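# Drive a rack screw into the housing with the hanging screwdriver

## Task

Use the electric screwdriver that hangs in the scene to pick up the screw from its rack and run it fully down, snug, into the unused threaded hole on the top face of the cast aluminium housing. Then release the screwdriver so that it hangs freely and comes to rest, and make sure neither gripper is still touching the housing.

## Robot and tools

Robot: two arms, left_arm and right_arm, each with a two-finger gripper and a wrist camera. The fingers point along the gripper's own +z axis and separate along its y axis. end_effector_position is the point midway between the finger pads, roughly 1 cm short of the fingertips. Cameras: cam_head_left and cam_head_right (fixed on a stand behind the arms), cam_left_wrist and cam_right_wrist, all 896x504.

Frames: the scene frame has its origin at table-top height, halfway between the nominal arm bases, +z up, +x out across the table, and left_arm on the +y side (arm names do not match image sides). Every hand position, quaternion and target for an arm is expressed in that arm's own base frame. Bases in the scene frame: left_arm at (-0.009, +0.258, 0) with quat_wxyz (+1.000, 0, 0, +0.005); right_arm at (0, -0.236, 0) with quat_wxyz (+1.000, 0, 0, +0.019). Fixed cameras and the table use the scene frame. Reported positions and orientations may be off by a few centimetres, more at long reach.

The row: every motion command is built from rows of 16 plain numbers covering both arms, even if one is idle: left x, y, z, qw, qx, qy, qz, opening, then right x, y, z, qw, qx, qy, qz, opening. x, y, z are an absolute goal position in metres for that gripper's end_effector_position; qw..qz are an absolute goal orientation, w first; both in that arm's base frame. Opening runs from -1 (closed) to +1 (fully open, 0.094 m). A 0 opening is a real command, so resend the current value to leave a gripper alone. To keep an arm parked, resend its whole last reported pose and intended opening each call, and repeat the same quaternion in every row to hold orientation.

execute_actions(actions, cameras): actions is a list of actions; each action is a list of up to 15 rows, one per 1/30 s step, and a short list repeats its last row until 15 steps pass. Any target lying more than 0.6 m from that gripper's start position along any of the gripper's axes gets the action refused for both arms; if the first action fails this against the latest state, or any action is malformed, nothing runs. An empty actions list returns a full status plus images. cameras: list of names, ["all"], or [] for none; default is all only for an empty list. An unknown name voids the call.

move(target, speed, blend, opening_speed, grip_force, blocking, cameras): drives each gripper in a straight line from its Hand target to the pose in target, which is one 16-number row or a list of up to 15 rows (no 0.6 m limit). speed is the top path speed in m/s, 0.002 to 2.9, default 0.25, rotation capped at twice that in rad/s; give one value or one per target. blend (metres, per target or one value) rounds corners through a list; 0 means stop at each point. opening_speed (0.2 or more, units of the -1..+1 scale per second) makes fingers change gradually. grip_force is the per-pad force cap in newtons, 10 to 50, one value or one per arm; it persists; lower values close slowly. blocking=false returns after about 0.5 s while motion continues; a new move supersedes it. A move takes at most 10 s of path time. It adds a move: line: done, off_target, moving, held or fault, plus limits=paced (pose clipped) or limits=held (steps withheld). done means within 10 mm and 2 degrees; neither done nor off_target tells you about contact.

wait(seconds): 0 to 10 s, arms keep their last command; a running move continues. stop(): brakes a running move. zoom_image(camera, region): region [x0, y0, x1, y1] in pixels of that camera's newest image, up to 504 by 504. read_manual(section) gives only licence text. finished_scene(scene): scene number 1 or 2; final, and the goal must hold without the robot.

Result lines: end_effector_position and end_effector_quat_wxyz per arm; Hand target (where each arm is actually being sent, which may fall short of your command, so finish the rest next call); Tool commands; grip_measured (measured opening on the command scale; reads up to about 2.5 mm wide when empty, and under a firm squeeze somewhat narrower than the part); Joint positions (last number is opening in metres); Joint velocities (may be omitted if all are within noise); Joint torques (include arm weight, have offsets, joints 1-3 wrap at ±28 N m); MOTOR HOT from 75 °C and OVER-TEMPERATURE FAULT at 90 °C, after which that arm folds and is useless.

Behaviour: each control step limits orientation change to 40 degrees from the measured one. Friction and gravity can leave the gripper low, short or tilted, and tiny moves may not happen or go sideways, so check pose after each motion and correct tilt. Paths ignore obstacles and the other arm. Fast moves overshoot and hit harder; a target deep past contact pushes harder. Routing close to an arm's own base can flip its shoulder; go around it. Thinking time lets the scene run.

Avoid: dropping or releasing moving parts, knocking anything off the table, hard impacts with fixed or heavy items, pressing arms or grippers into each other (the clearance check does not protect grippers or wrist cameras), loading a wrist-camera cable (its contact counts as hand contact), holding loads or stretched poses long enough to overheat, and any fault stop. Close gently with opening_speed on fragile parts and open well above grip_measured to release. Objects may occasionally be nudged by an outside push.

Each tool is called after "Call:" as name(argument=value, ...) on one line, values as JSON.

## Session

Call:
execute_actions(actions=[])

Scene clock: 0.00 s.
left_arm: end_effector_position=(+0.3955, +0.0187, +0.0964) grip_measured=+1.000 end_effector_quat_wxyz=(+0.593, -0.046, +0.797, +0.107) | right_arm: end_effector_position=(+0.3862, +0.0050, +0.0845) grip_measured=+1.000 end_effector_quat_wxyz=(+0.570, +0.008, +0.822, -0.012)
Joint positions: left_arm=[-0.087 1.594 0.356 0.947 -0.309 0.03 0.094] | right_arm=[0.045 1.526 0.333 0.833 0.071 0.016 0.094]
Joint velocities: within noise
Joint torques (N m): no reading
Heat: left arm: 30 °C; right arm: 29 °C.
Hand target: left_arm +0.3991, +0.0184, +0.1057; +0.604, -0.048, +0.788, +0.105 | right_arm +0.3883, +0.0051, +0.0890; +0.574, +0.009, +0.818, -0.012
Tool commands: left_gripper/opening=+1.0 right_gripper/opening=+1.0

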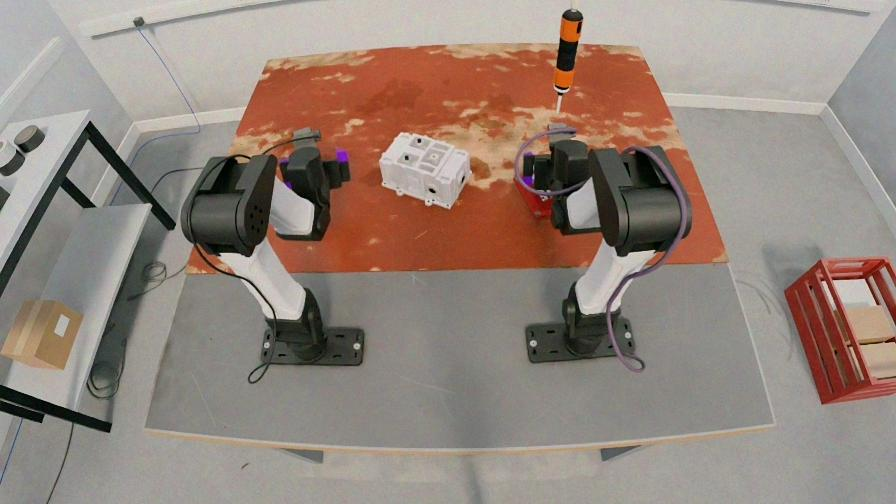

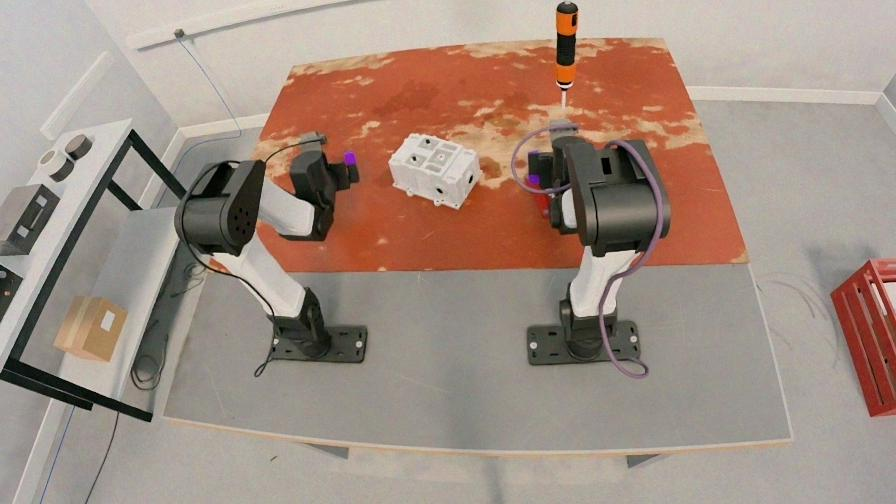

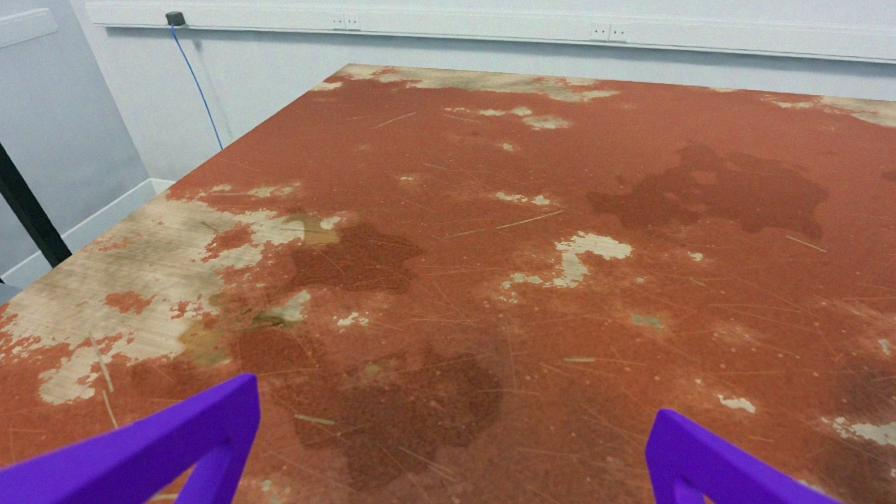

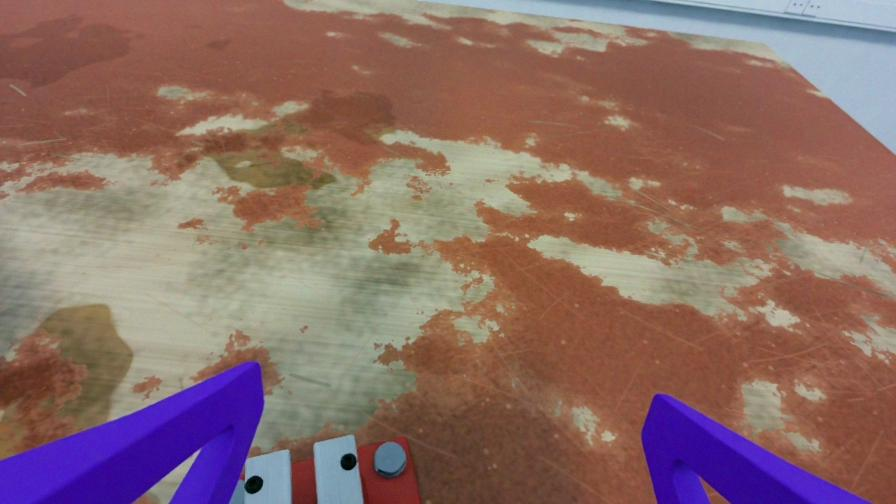

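Call:
move(target=[0.3955,0.0187,0.0964,0.593,-0.046,0.797,0.107,1,0.25,0.0,0.28,0.766,0,0.643,0,1], cameras=["all"])

Scene clock: 10.57 s.
left_arm: end_effector_position=(+0.3955, +0.0187, +0.0964) grip_measured=+1.000 end_effector_quat_wxyz=(+0.593, -0.046, +0.797, +0.107) | right_arm: end_effector_position=(+0.2528, -0.0012, +0.2672) grip_measured=+1.000 end_effector_quat_wxyz=(+0.758, +0.007, +0.652, +0.000)
Joint positions: left_arm=[-0.087 1.594 0.356 0.947 -0.309 0.03 0.094] | right_arm=[0.007 0.22 0.215 0.156 0.018 0.008 0.094]
Joint torques (N m): left_arm=[0.18 -4.21 4.68 2.18 -0.08 -0.03] | right_arm=[-0.21 1.94 10.88 1.91 -0.14 -0.05]
Heat: left arm: 31 °C; right arm: 31 °C.
Hand target: left_arm +0.3955, +0.0187, +0.0964; +0.593, -0.046, +0.797, +0.107 | right_arm +0.2497, +0.0000, +0.2799; +0.766, +0.000, +0.643, +0.000
Off the commanded pose: left_arm 0.000 m, 0 deg | right_arm 0.013 m, 2 deg.
move: off_target (right_arm)

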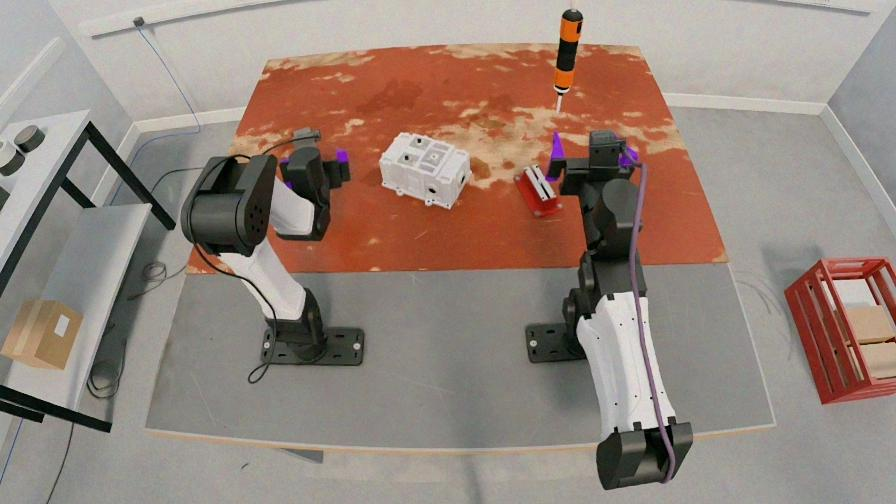

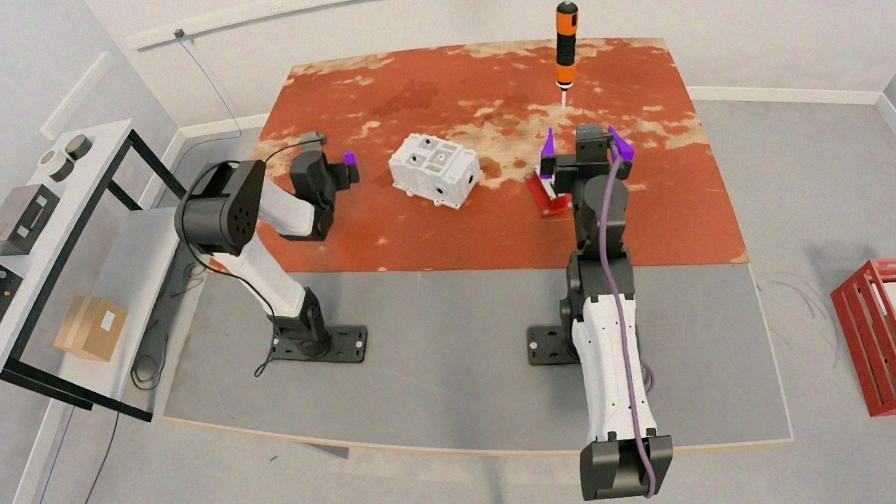

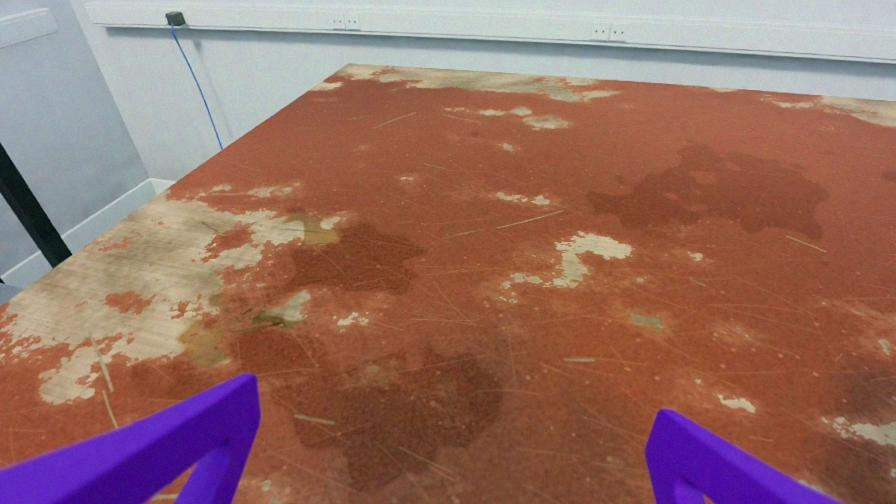

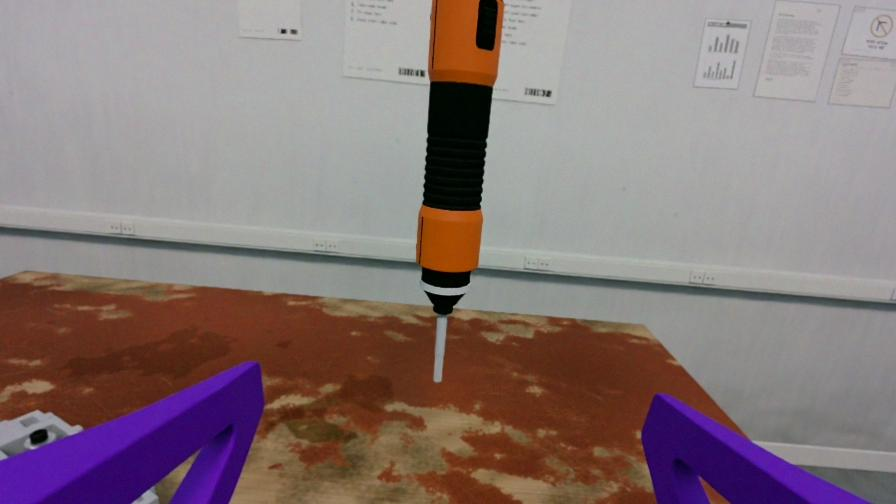

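Call:
move(target=[0.3955,0.0187,0.0964,0.593,-0.046,0.797,0.107,1,0.25,-0.12,0.28,0.766,0,0.643,0,1], cameras=["cam_right_wrist"])

Call:
move(target=[0.3955,0.0187,0.0964,0.593,-0.046,0.797,0.107,1,0.25,0.1,0.25,0.4,0,0.916,0,1], cameras=["cam_right_wrist"])

Call:
move(target=[0.25,0.06,0.25,0.383,0,0.924,0,1,0.25,0.1,0.25,0.4,0,0.916,0,1], cameras=["all"])

Scene clock: 25.67 s.
left_arm: end_effector_position=(+0.3955, +0.0187, +0.0964) grip_measured=+1.000 end_effector_quat_wxyz=(+0.593, -0.046, +0.797, +0.107) | right_arm: end_effector_position=(+0.2496, -0.1217, +0.2750) grip_measured=+1.000 end_effector_quat_wxyz=(+0.763, +0.009, +0.646, -0.002)
Joint positions: left_arm=[-0.087 1.594 0.356 0.947 -0.309 0.03 0.094] | right_arm=[-0.99 0.763 0.239 0.812 -0.954 0.249 0.094]
Joint torques (N m): left_arm=[0.21 -4.22 4.67 2.19 -0.07 -0.04] | right_arm=[0.35 0.5 8.85 1.8 0 0.18]
Heat: left arm: 32 °C; right arm: 33 °C.
Hand target: left_arm +0.3955, +0.0187, +0.0964; +0.593, -0.046, +0.797, +0.107 | right_arm +0.2499, -0.1199, +0.2799; +0.766, +0.000, +0.643, +0.000
Off the commanded pose: left_arm 0.000 m, 0 deg | right_arm 0.005 m, 1 deg.
move: done
Images, in order (width x height): cam_right_wrist 896x504.

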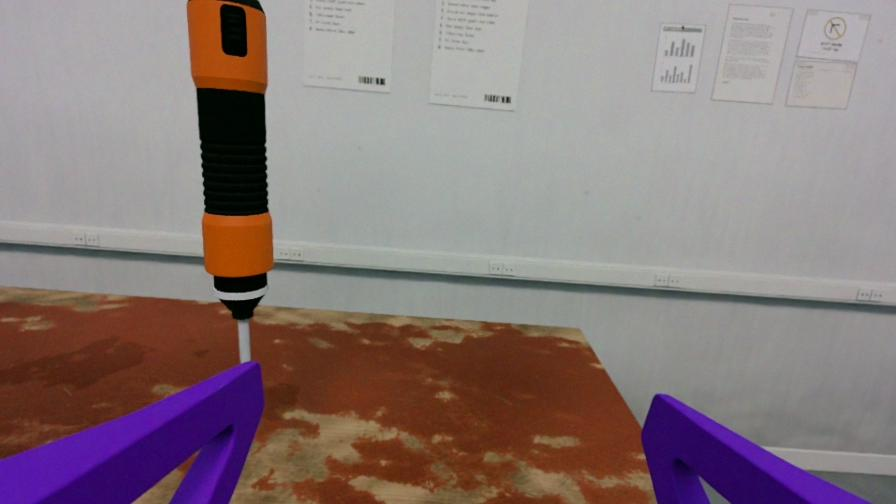

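Scene clock: 28.43 s.
left_arm: end_effector_position=(+0.3955, +0.0187, +0.0964) grip_measured=+1.000 end_effector_quat_wxyz=(+0.593, -0.046, +0.797, +0.107) | right_arm: end_effector_position=(+0.2479, +0.1004, +0.2419) grip_measured=+1.000 end_effector_quat_wxyz=(+0.394, -0.008, +0.919, +0.002)
Joint positions: left_arm=[-0.087 1.594 0.356 0.947 -0.309 0.03 0.094] | right_arm=[0.68 0.979 1.088 -0.99 0.464 0.493 0.094]
Joint torques (N m): left_arm=[0.2 -4.23 4.67 2.19 -0.07 -0.04] | right_arm=[0.69 -0.51 10.02 1.43 0.39 0.23]
Heat: left arm: 32 °C; right arm: 33 °C.
Hand target: left_arm +0.3955, +0.0187, +0.0964; +0.593, -0.046, +0.797, +0.107 | right_arm +0.2499, +0.1000, +0.2498; +0.400, +0.000, +0.916, +0.000
Off the commanded pose: left_arm 0.000 m, 0 deg | right_arm 0.008 m, 1 deg.
move: done
Images, in order (width x height): cam_right_wrist 896x504.

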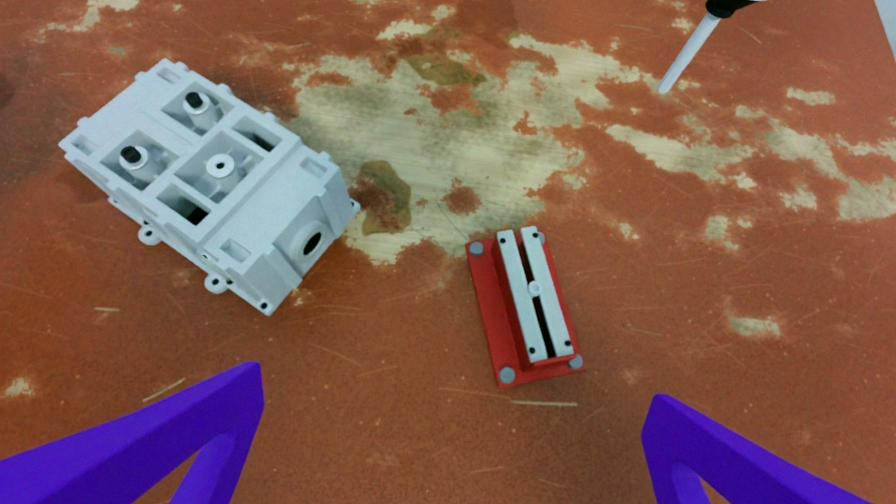

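Scene clock: 30.57 s.
left_arm: end_effector_position=(+0.2480, +0.0592, +0.2396) grip_measured=+1.000 end_effector_quat_wxyz=(+0.374, -0.004, +0.928, -0.001) | right_arm: end_effector_position=(+0.2479, +0.1003, +0.2418) grip_measured=+1.000 end_effector_quat_wxyz=(+0.394, -0.008, +0.919, +0.002)
Joint positions: left_arm=[0.434 0.916 1.074 -1.011 0.294 0.314 0.094] | right_arm=[0.68 0.979 1.088 -0.991 0.464 0.494 0.094]
Joint torques (N m): left_arm=[1.02 -0.2 8.64 1.69 0.26 0.08] | right_arm=[0.73 -0.53 10.22 1.46 0.41 0.19]
Heat: left arm: 32 °C; right arm: 33 °C.
Hand target: left_arm +0.2499, +0.0600, +0.2499; +0.383, +0.000, +0.924, +0.000 | right_arm +0.2499, +0.1000, +0.2498; +0.400, +0.000, +0.916, +0.000
Off the commanded pose: left_arm 0.011 m, 1 deg | right_arm 0.008 m, 1 deg.
move: off_target (left_arm)

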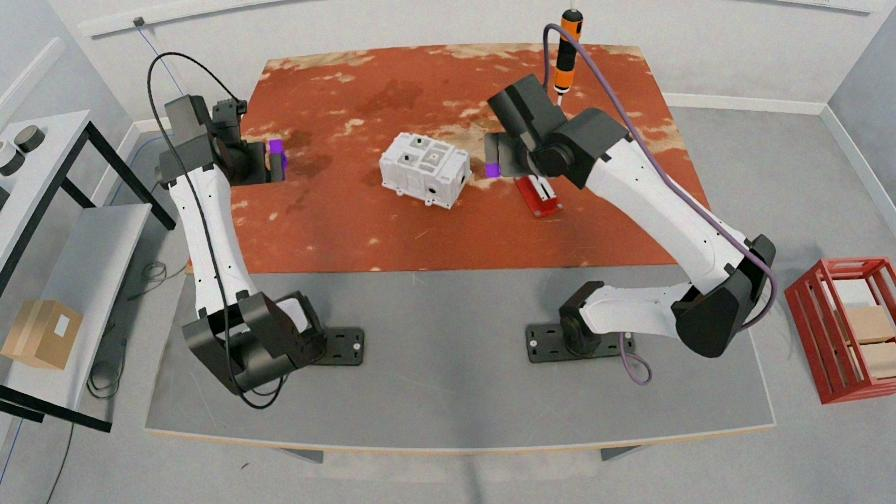

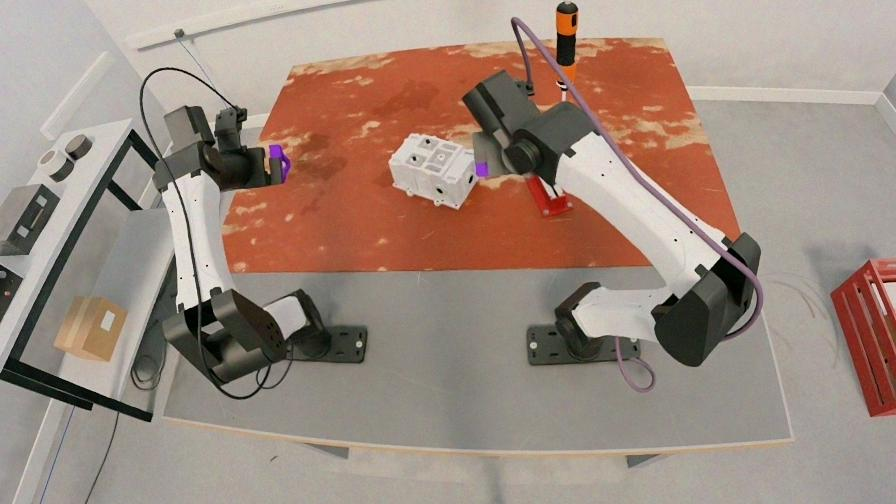

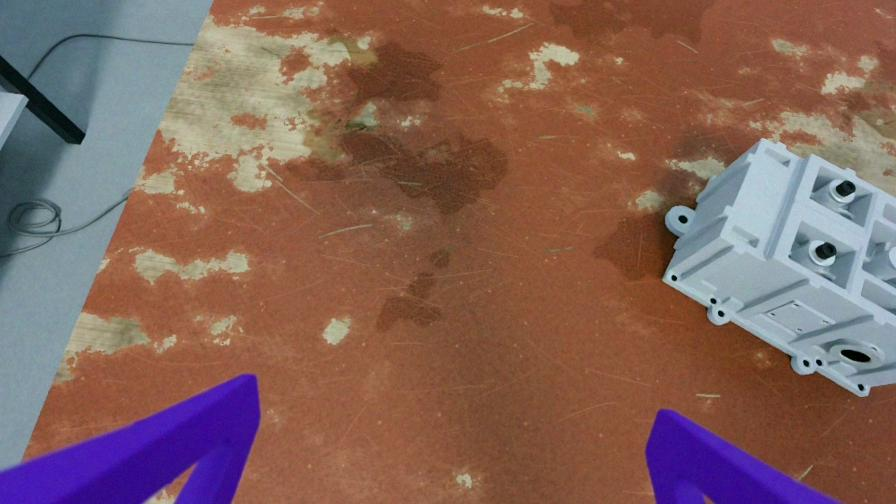

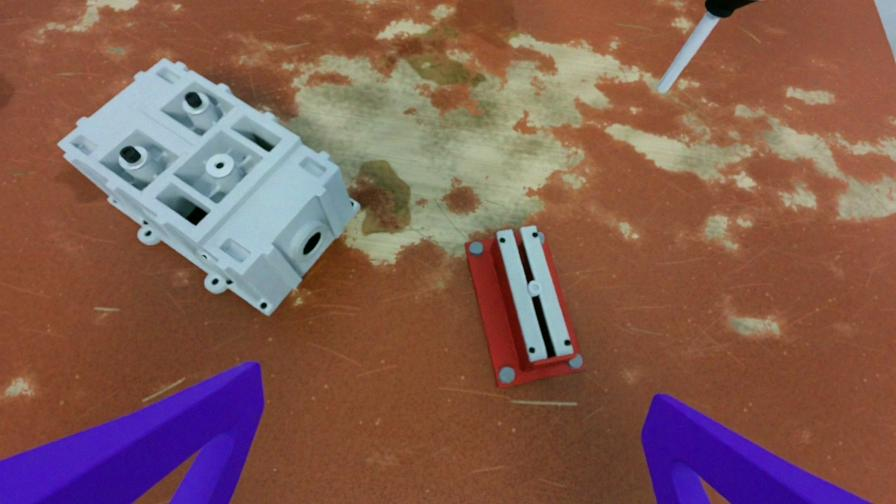

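Call:
move(target=[0.25,-0.08,0.25,0.383,0,0.924,0,1,0.25,-0.05,0.25,0.4,0,0.916,0,1], cameras=["cam_left_wrist","cam_right_wrist"])

Scene clock: 57.77 s.
left_arm: end_effector_position=(+0.2481, -0.0787, +0.2404) grip_measured=+1.000 end_effector_quat_wxyz=(+0.375, +0.004, +0.927, +0.002) | right_arm: end_effector_position=(+0.2496, -0.0512, +0.2469) grip_measured=+1.000 end_effector_quat_wxyz=(+0.400, +0.006, +0.917, -0.004)
Joint positions: left_arm=[-0.554 0.959 1.097 -1.022 -0.375 -0.411 0.094] | right_arm=[-0.381 0.865 1.046 -0.963 -0.264 -0.258 0.094]
Joint torques (N m): left_arm=[-0.44 -0.4 8.47 1.61 -0.28 -0.12] | right_arm=[-0.14 0.17 8.85 1.59 -0.26 -0.07]
Heat: left arm: 36 °C; right arm: 35 °C.
Hand target: left_arm +0.2499, -0.0799, +0.2498; +0.383, +0.000, +0.924, +0.000 | right_arm +0.2500, -0.0501, +0.2500; +0.400, +0.000, +0.916, +0.000
Off the commanded pose: left_arm 0.010 m, 1 deg | right_arm 0.003 m, 1 deg.
move: done
Images, in order (width x height): cam_left_wrist 896x504, cam_right_wrist 896x504.

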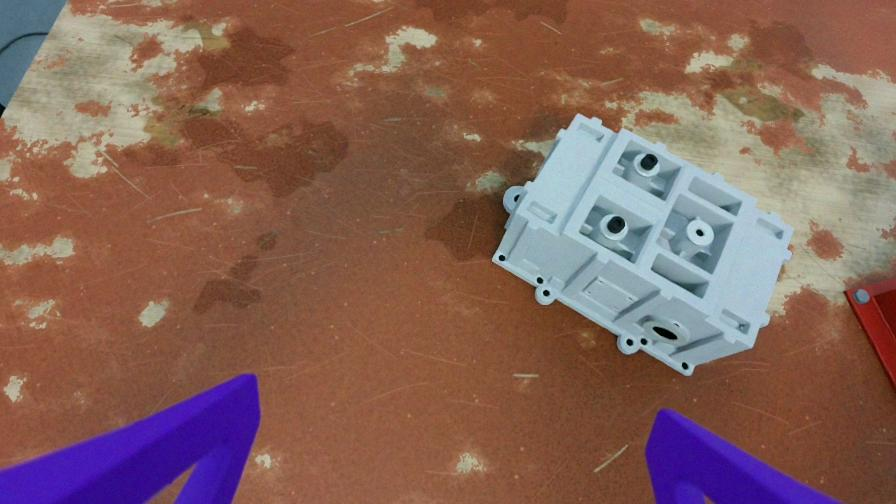

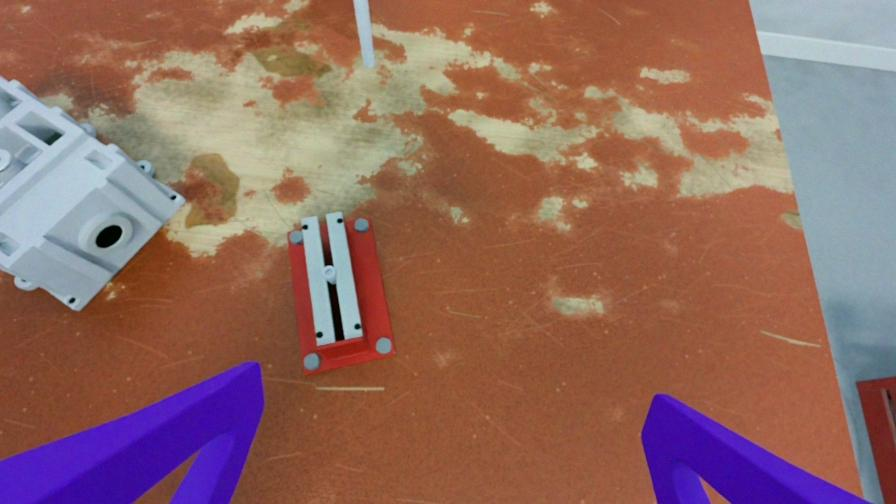

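Call:
move(target=[[0.25,0.06,0.25,0.383,0,0.924,0,1,0.25,0.0,0.32,0.707,0,0.707,0,1],[0.25,0.06,0.25,0.383,0,0.924,0,1,0.33,0.0025,0.328,0.707,0,0.707,0,1]], cameras=["all"])

Scene clock: 76.80 s.
left_arm: end_effector_position=(+0.2467, +0.0587, +0.2415) grip_measured=+1.000 end_effector_quat_wxyz=(+0.373, -0.004, +0.928, -0.001) | right_arm: end_effector_position=(+0.3281, +0.0030, +0.3105) grip_measured=+1.000 end_effector_quat_wxyz=(+0.692, -0.007, +0.722, +0.000)
Joint positions: left_arm=[0.434 0.915 1.083 -1.022 0.295 0.315 0.094] | right_arm=[0.009 0.764 0.623 0.099 -0.001 -0.01 0.094]
Joint torques (N m): left_arm=[0.98 -0.05 7.95 1.77 0.26 0.04] | right_arm=[0.79 -0.12 11.15 2.28 0.15 0.17]
Heat: left arm: 38 °C; right arm: 36 °C.
Hand target: left_arm +0.2498, +0.0600, +0.2500; +0.383, +0.000, +0.924, +0.000 | right_arm +0.3291, +0.0025, +0.3277; +0.707, +0.000, +0.707, +0.000
Off the commanded pose: left_arm 0.009 m, 1 deg | right_arm 0.018 m, 3 deg.
move: off_target (right_arm)

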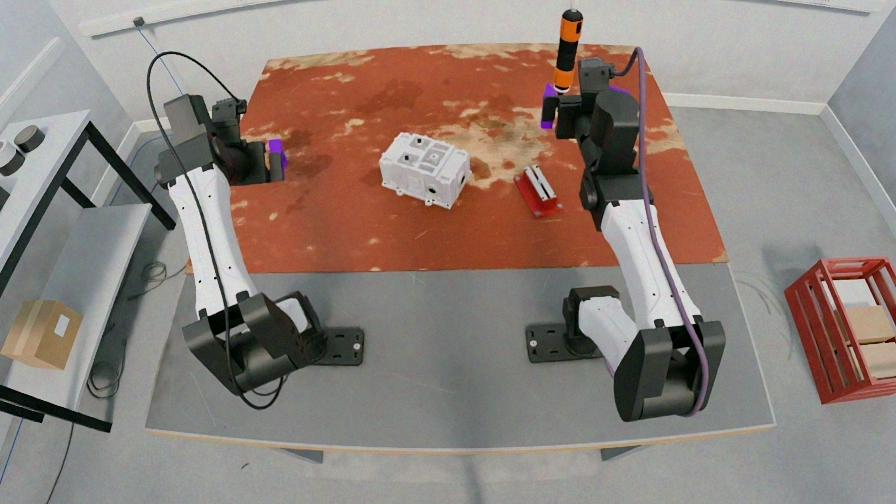

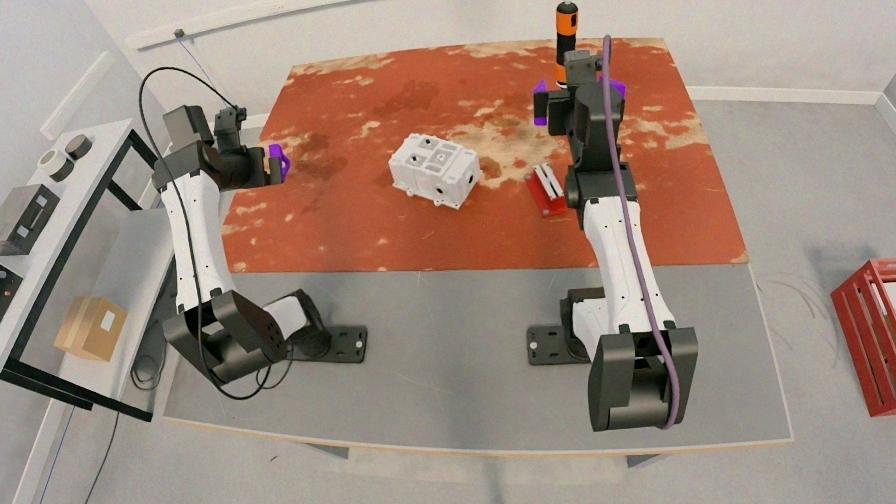

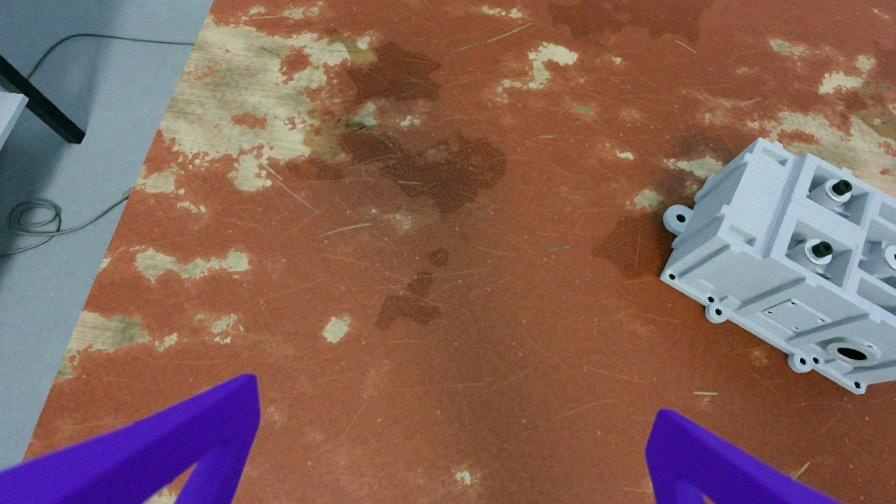

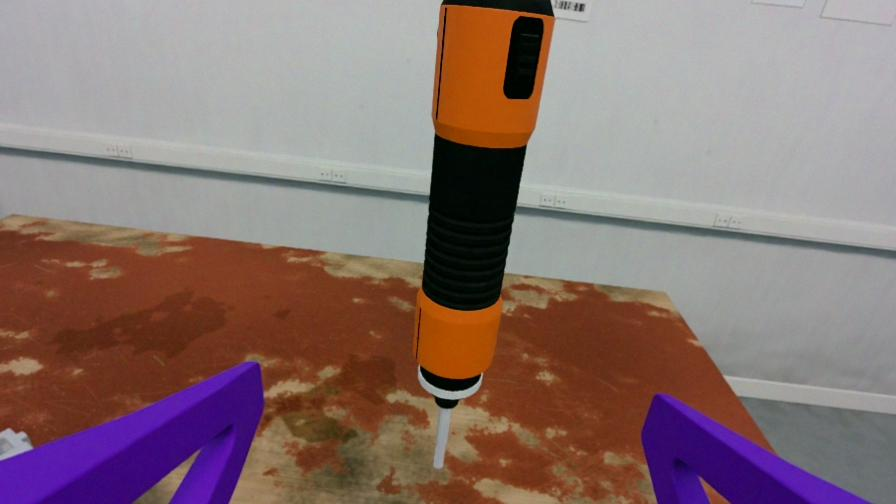

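Call:
move(target=[0.25,0.06,0.25,0.383,0,0.924,0,1,0.412,0.001,0.338,0.725,0,0.689,0,1], speed=0.12, cameras=["all"])

Scene clock: 81.60 s.
left_arm: end_effector_position=(+0.2467, +0.0587, +0.2415) grip_measured=+1.000 end_effector_quat_wxyz=(+0.373, -0.004, +0.928, -0.001) | right_arm: end_effector_position=(+0.4076, +0.0037, +0.3226) grip_measured=+1.000 end_effector_quat_wxyz=(+0.712, -0.007, +0.702, +0.000)
Joint positions: left_arm=[0.434 0.915 1.083 -1.022 0.295 0.315 0.094] | right_arm=[0.009 1.14 0.764 0.389 -0.001 -0.01 0.094]
Joint torques (N m): left_arm=[0.96 -0.09 7.91 1.78 0.26 0.05] | right_arm=[-0.08 -2.73 11.34 2.27 0.05 0.18]
Heat: left arm: 37 °C; right arm: 36 °C.
Hand target: left_arm +0.2498, +0.0600, +0.2500; +0.383, +0.000, +0.924, +0.000 | right_arm +0.4112, +0.0010, +0.3377; +0.725, +0.000, +0.689, +0.000
Off the commanded pose: left_arm 0.009 m, 1 deg | right_arm 0.016 m, 2 deg.
move: off_target (right_arm)

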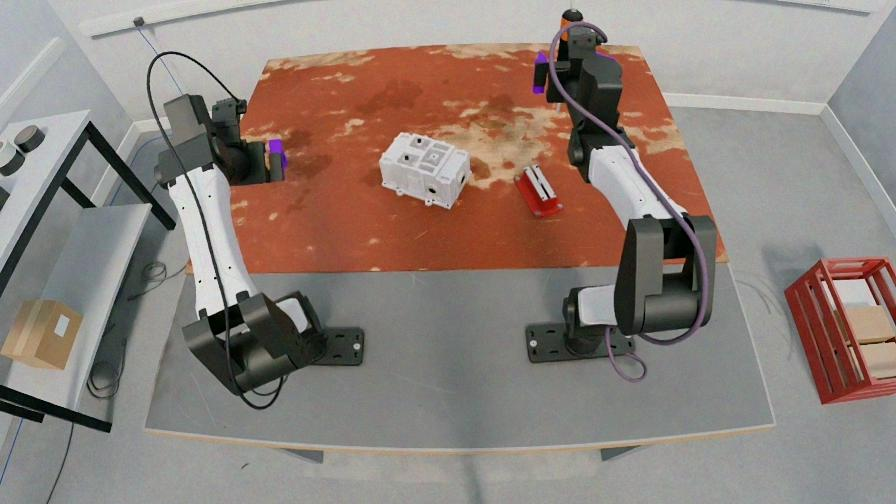

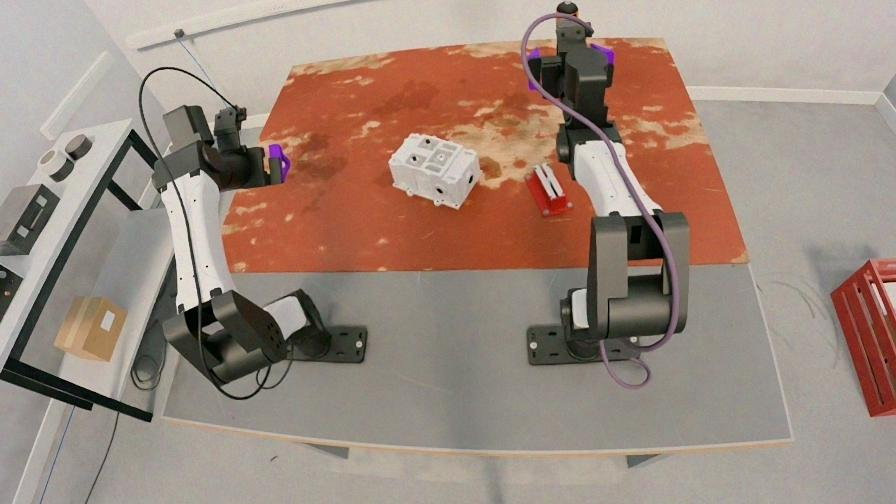

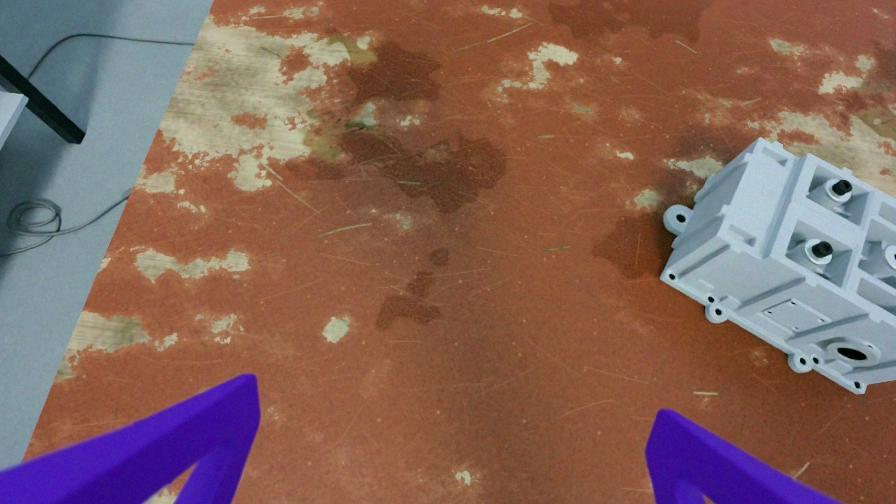

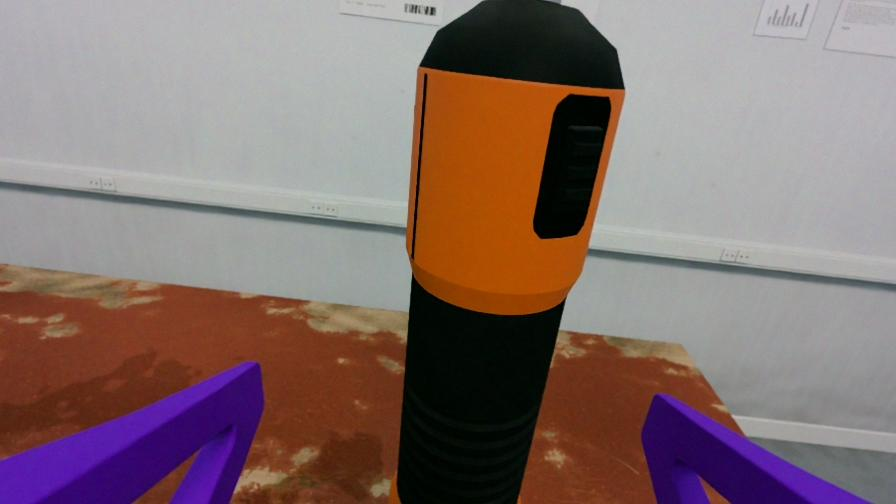

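Call:
move(target=[0.25,0.06,0.25,0.383,0,0.924,0,1,0.4112,0.001,0.3377,0.725,0,0.689,0,-0.6], opening_speed=0.6, cameras=["cam_head_left","cam_right_wrist"])

Scene clock: 88.23 s.
left_arm: end_effector_position=(+0.2467, +0.0587, +0.2415) grip_measured=+1.000 end_effector_quat_wxyz=(+0.373, -0.004, +0.928, -0.001) | right_arm: end_effector_position=(+0.4076, +0.0037, +0.3228) grip_measured=-0.345 end_effector_quat_wxyz=(+0.712, -0.007, +0.702, +0.000)
Joint positions: left_arm=[0.434 0.915 1.083 -1.022 0.295 0.315 0.094] | right_arm=[0.009 1.14 0.764 0.389 -0.001 -0.01 0.031]
Joint torques (N m): left_arm=[0.96 -0.06 7.94 1.78 0.27 0.03] | right_arm=[-0.06 -3.02 11.14 2.26 0.05 0.16]
Heat: left arm: 37 °C; right arm: 37 °C.
Hand target: left_arm +0.2498, +0.0600, +0.2500; +0.383, +0.000, +0.924, +0.000 | right_arm +0.4105, +0.0011, +0.3375; +0.725, +0.000, +0.689, +0.000
Off the commanded pose: left_arm 0.009 m, 1 deg | right_arm 0.016 m, 2 deg.
move: off_target (right_arm)
Images, in order (width x height): cam_head_left 896x504, cam_right_wrist 896x504.

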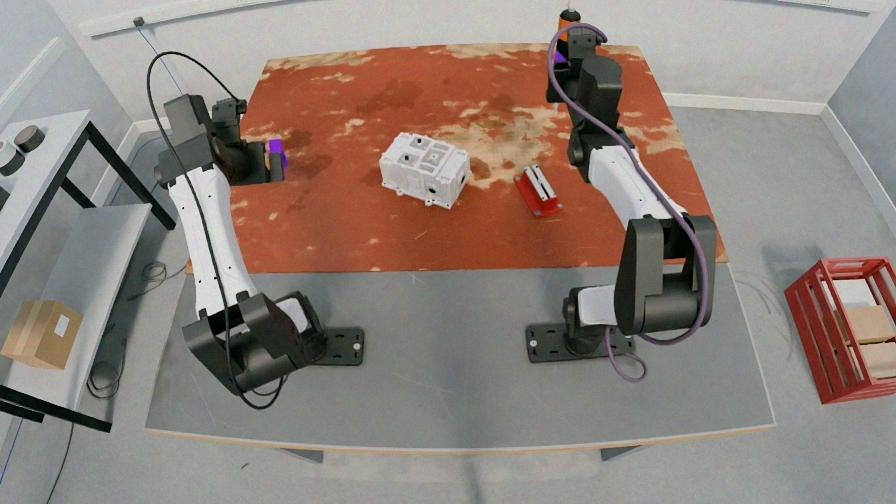

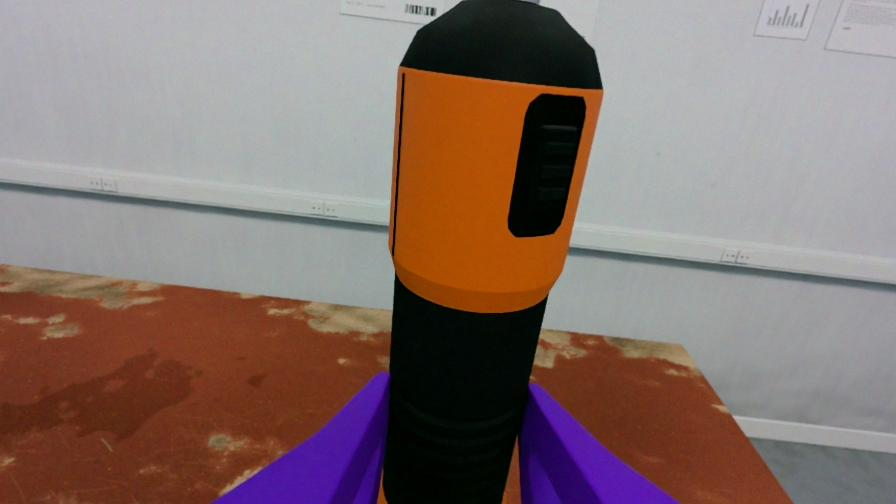

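Call:
move(target=[0.25,-0.2,0.17,0.612,0.354,0.612,-0.354,1,0.357,0.037,0.24,0.725,0,0.689,0,-0.6], speed=0.15, cameras=["all"])

Scene clock: 99.93 s.
left_arm: end_effector_position=(+0.2531, -0.1975, +0.1680) grip_measured=+1.000 end_effector_quat_wxyz=(+0.610, +0.350, +0.620, -0.349) | right_arm: end_effector_position=(+0.3605, +0.0372, +0.2395) grip_measured=-0.346 end_effector_quat_wxyz=(+0.722, -0.002, +0.692, +0.001)
Joint positions: left_arm=[-0.285 1.229 0.133 1.078 0.747 0.006 0.094] | right_arm=[0.192 1.064 0.349 0.758 0.187 -0.01 0.031]
Joint torques (N m): left_arm=[-0.39 -1.29 4.72 2.29 0.1 -0.08] | right_arm=[0.83 -4.05 6.86 2.13 0.09 0.06]
Heat: left arm: 37 °C; right arm: 39 °C.
Hand target: left_arm +0.2500, -0.1999, +0.1700; +0.612, +0.354, +0.612, -0.354 | right_arm +0.3571, +0.0371, +0.2399; +0.725, +0.000, +0.689, +0.000
Off the commanded pose: left_arm 0.004 m, 1 deg | right_arm 0.004 m, 1 deg.
move: done

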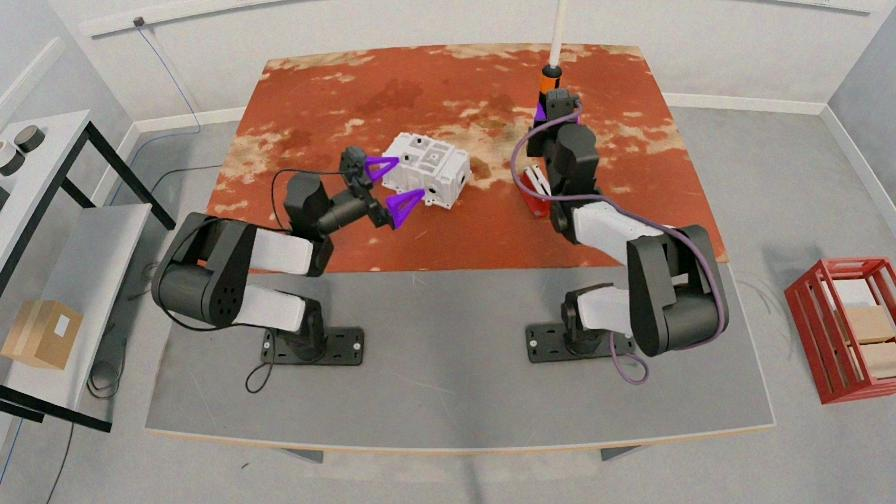

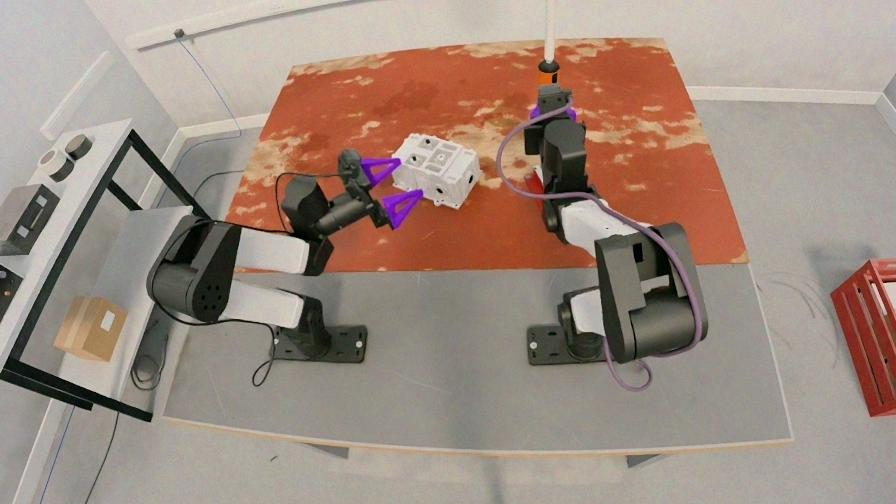

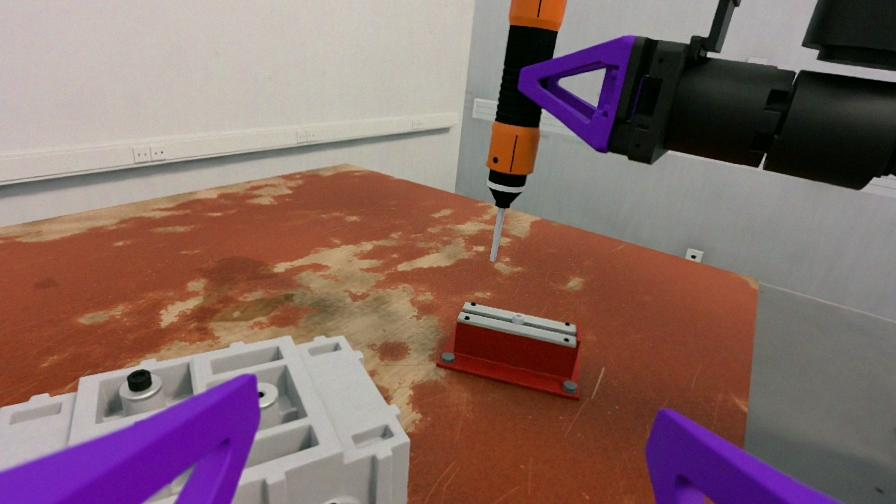

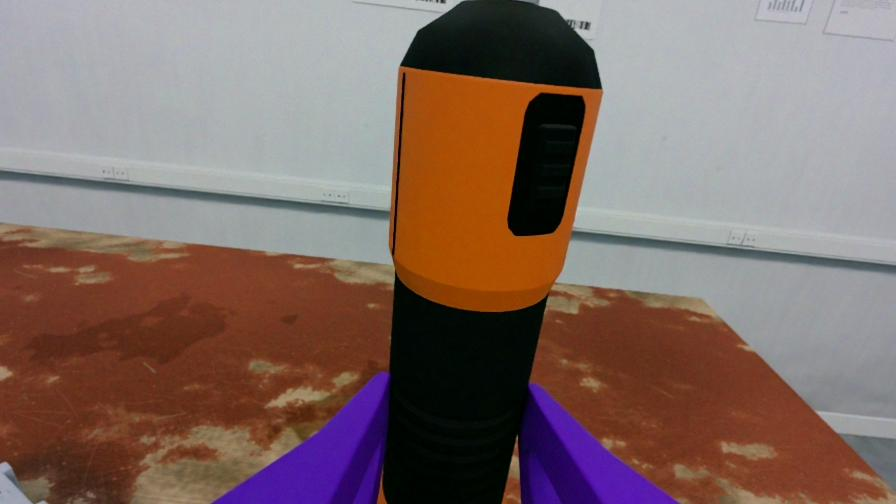

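Call:
move(target=[0.4,-0.17,0.21,0.5,0.5,0.5,-0.5,1,0.357,0.037,0.24,0.725,0,0.689,0,-0.6], cameras=["cam_left_wrist"])

Scene clock: 116.50 s.
left_arm: end_effector_position=(+0.3957, -0.1718, +0.2090) grip_measured=+1.000 end_effector_quat_wxyz=(+0.506, +0.494, +0.505, -0.495) | right_arm: end_effector_position=(+0.3605, +0.0372, +0.2396) grip_measured=-0.346 end_effector_quat_wxyz=(+0.722, -0.002, +0.692, +0.001)
Joint positions: left_arm=[0.006 1.957 1.053 0.987 1.555 -0.082 0.094] | right_arm=[0.192 1.064 0.349 0.758 0.187 -0.01 0.031]
Joint torques (N m): left_arm=[0.65 -6.2 7.47 1.35 0.05 -0.05] | right_arm=[0.84 -4 6.65 2.14 0.11 0.09]
Heat: left arm: 36 °C; right arm: 40 °C.
Hand target: left_arm +0.4000, -0.1701, +0.2100; +0.504, +0.496, +0.504, -0.496 | right_arm +0.3571, +0.0371, +0.2400; +0.725, +0.000, +0.689, +0.000
Off the commanded pose: left_arm 0.005 m, 1 deg | right_arm 0.004 m, 1 deg.
joint sent to its limit (left arm) — joint 5 (wrist yaw), upper limit. The joint targets still meet the commanded pose.
move: done
Images, in order (width x height): cam_left_wrist 896x504.

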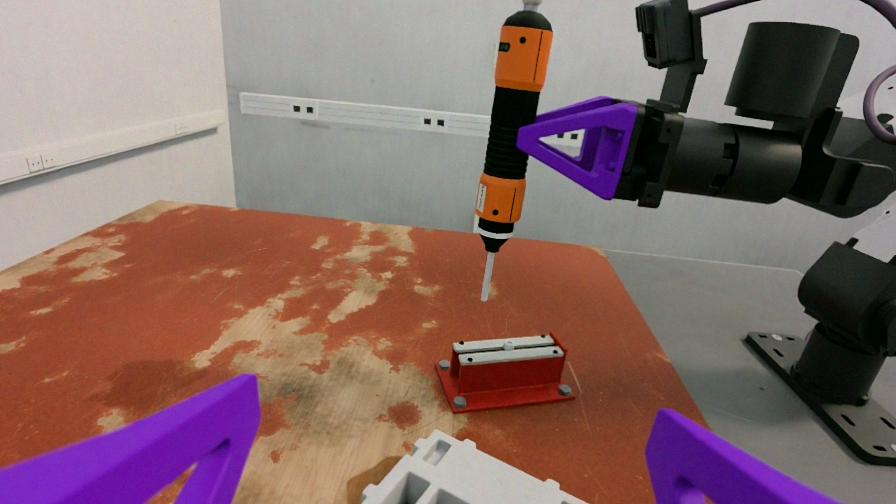

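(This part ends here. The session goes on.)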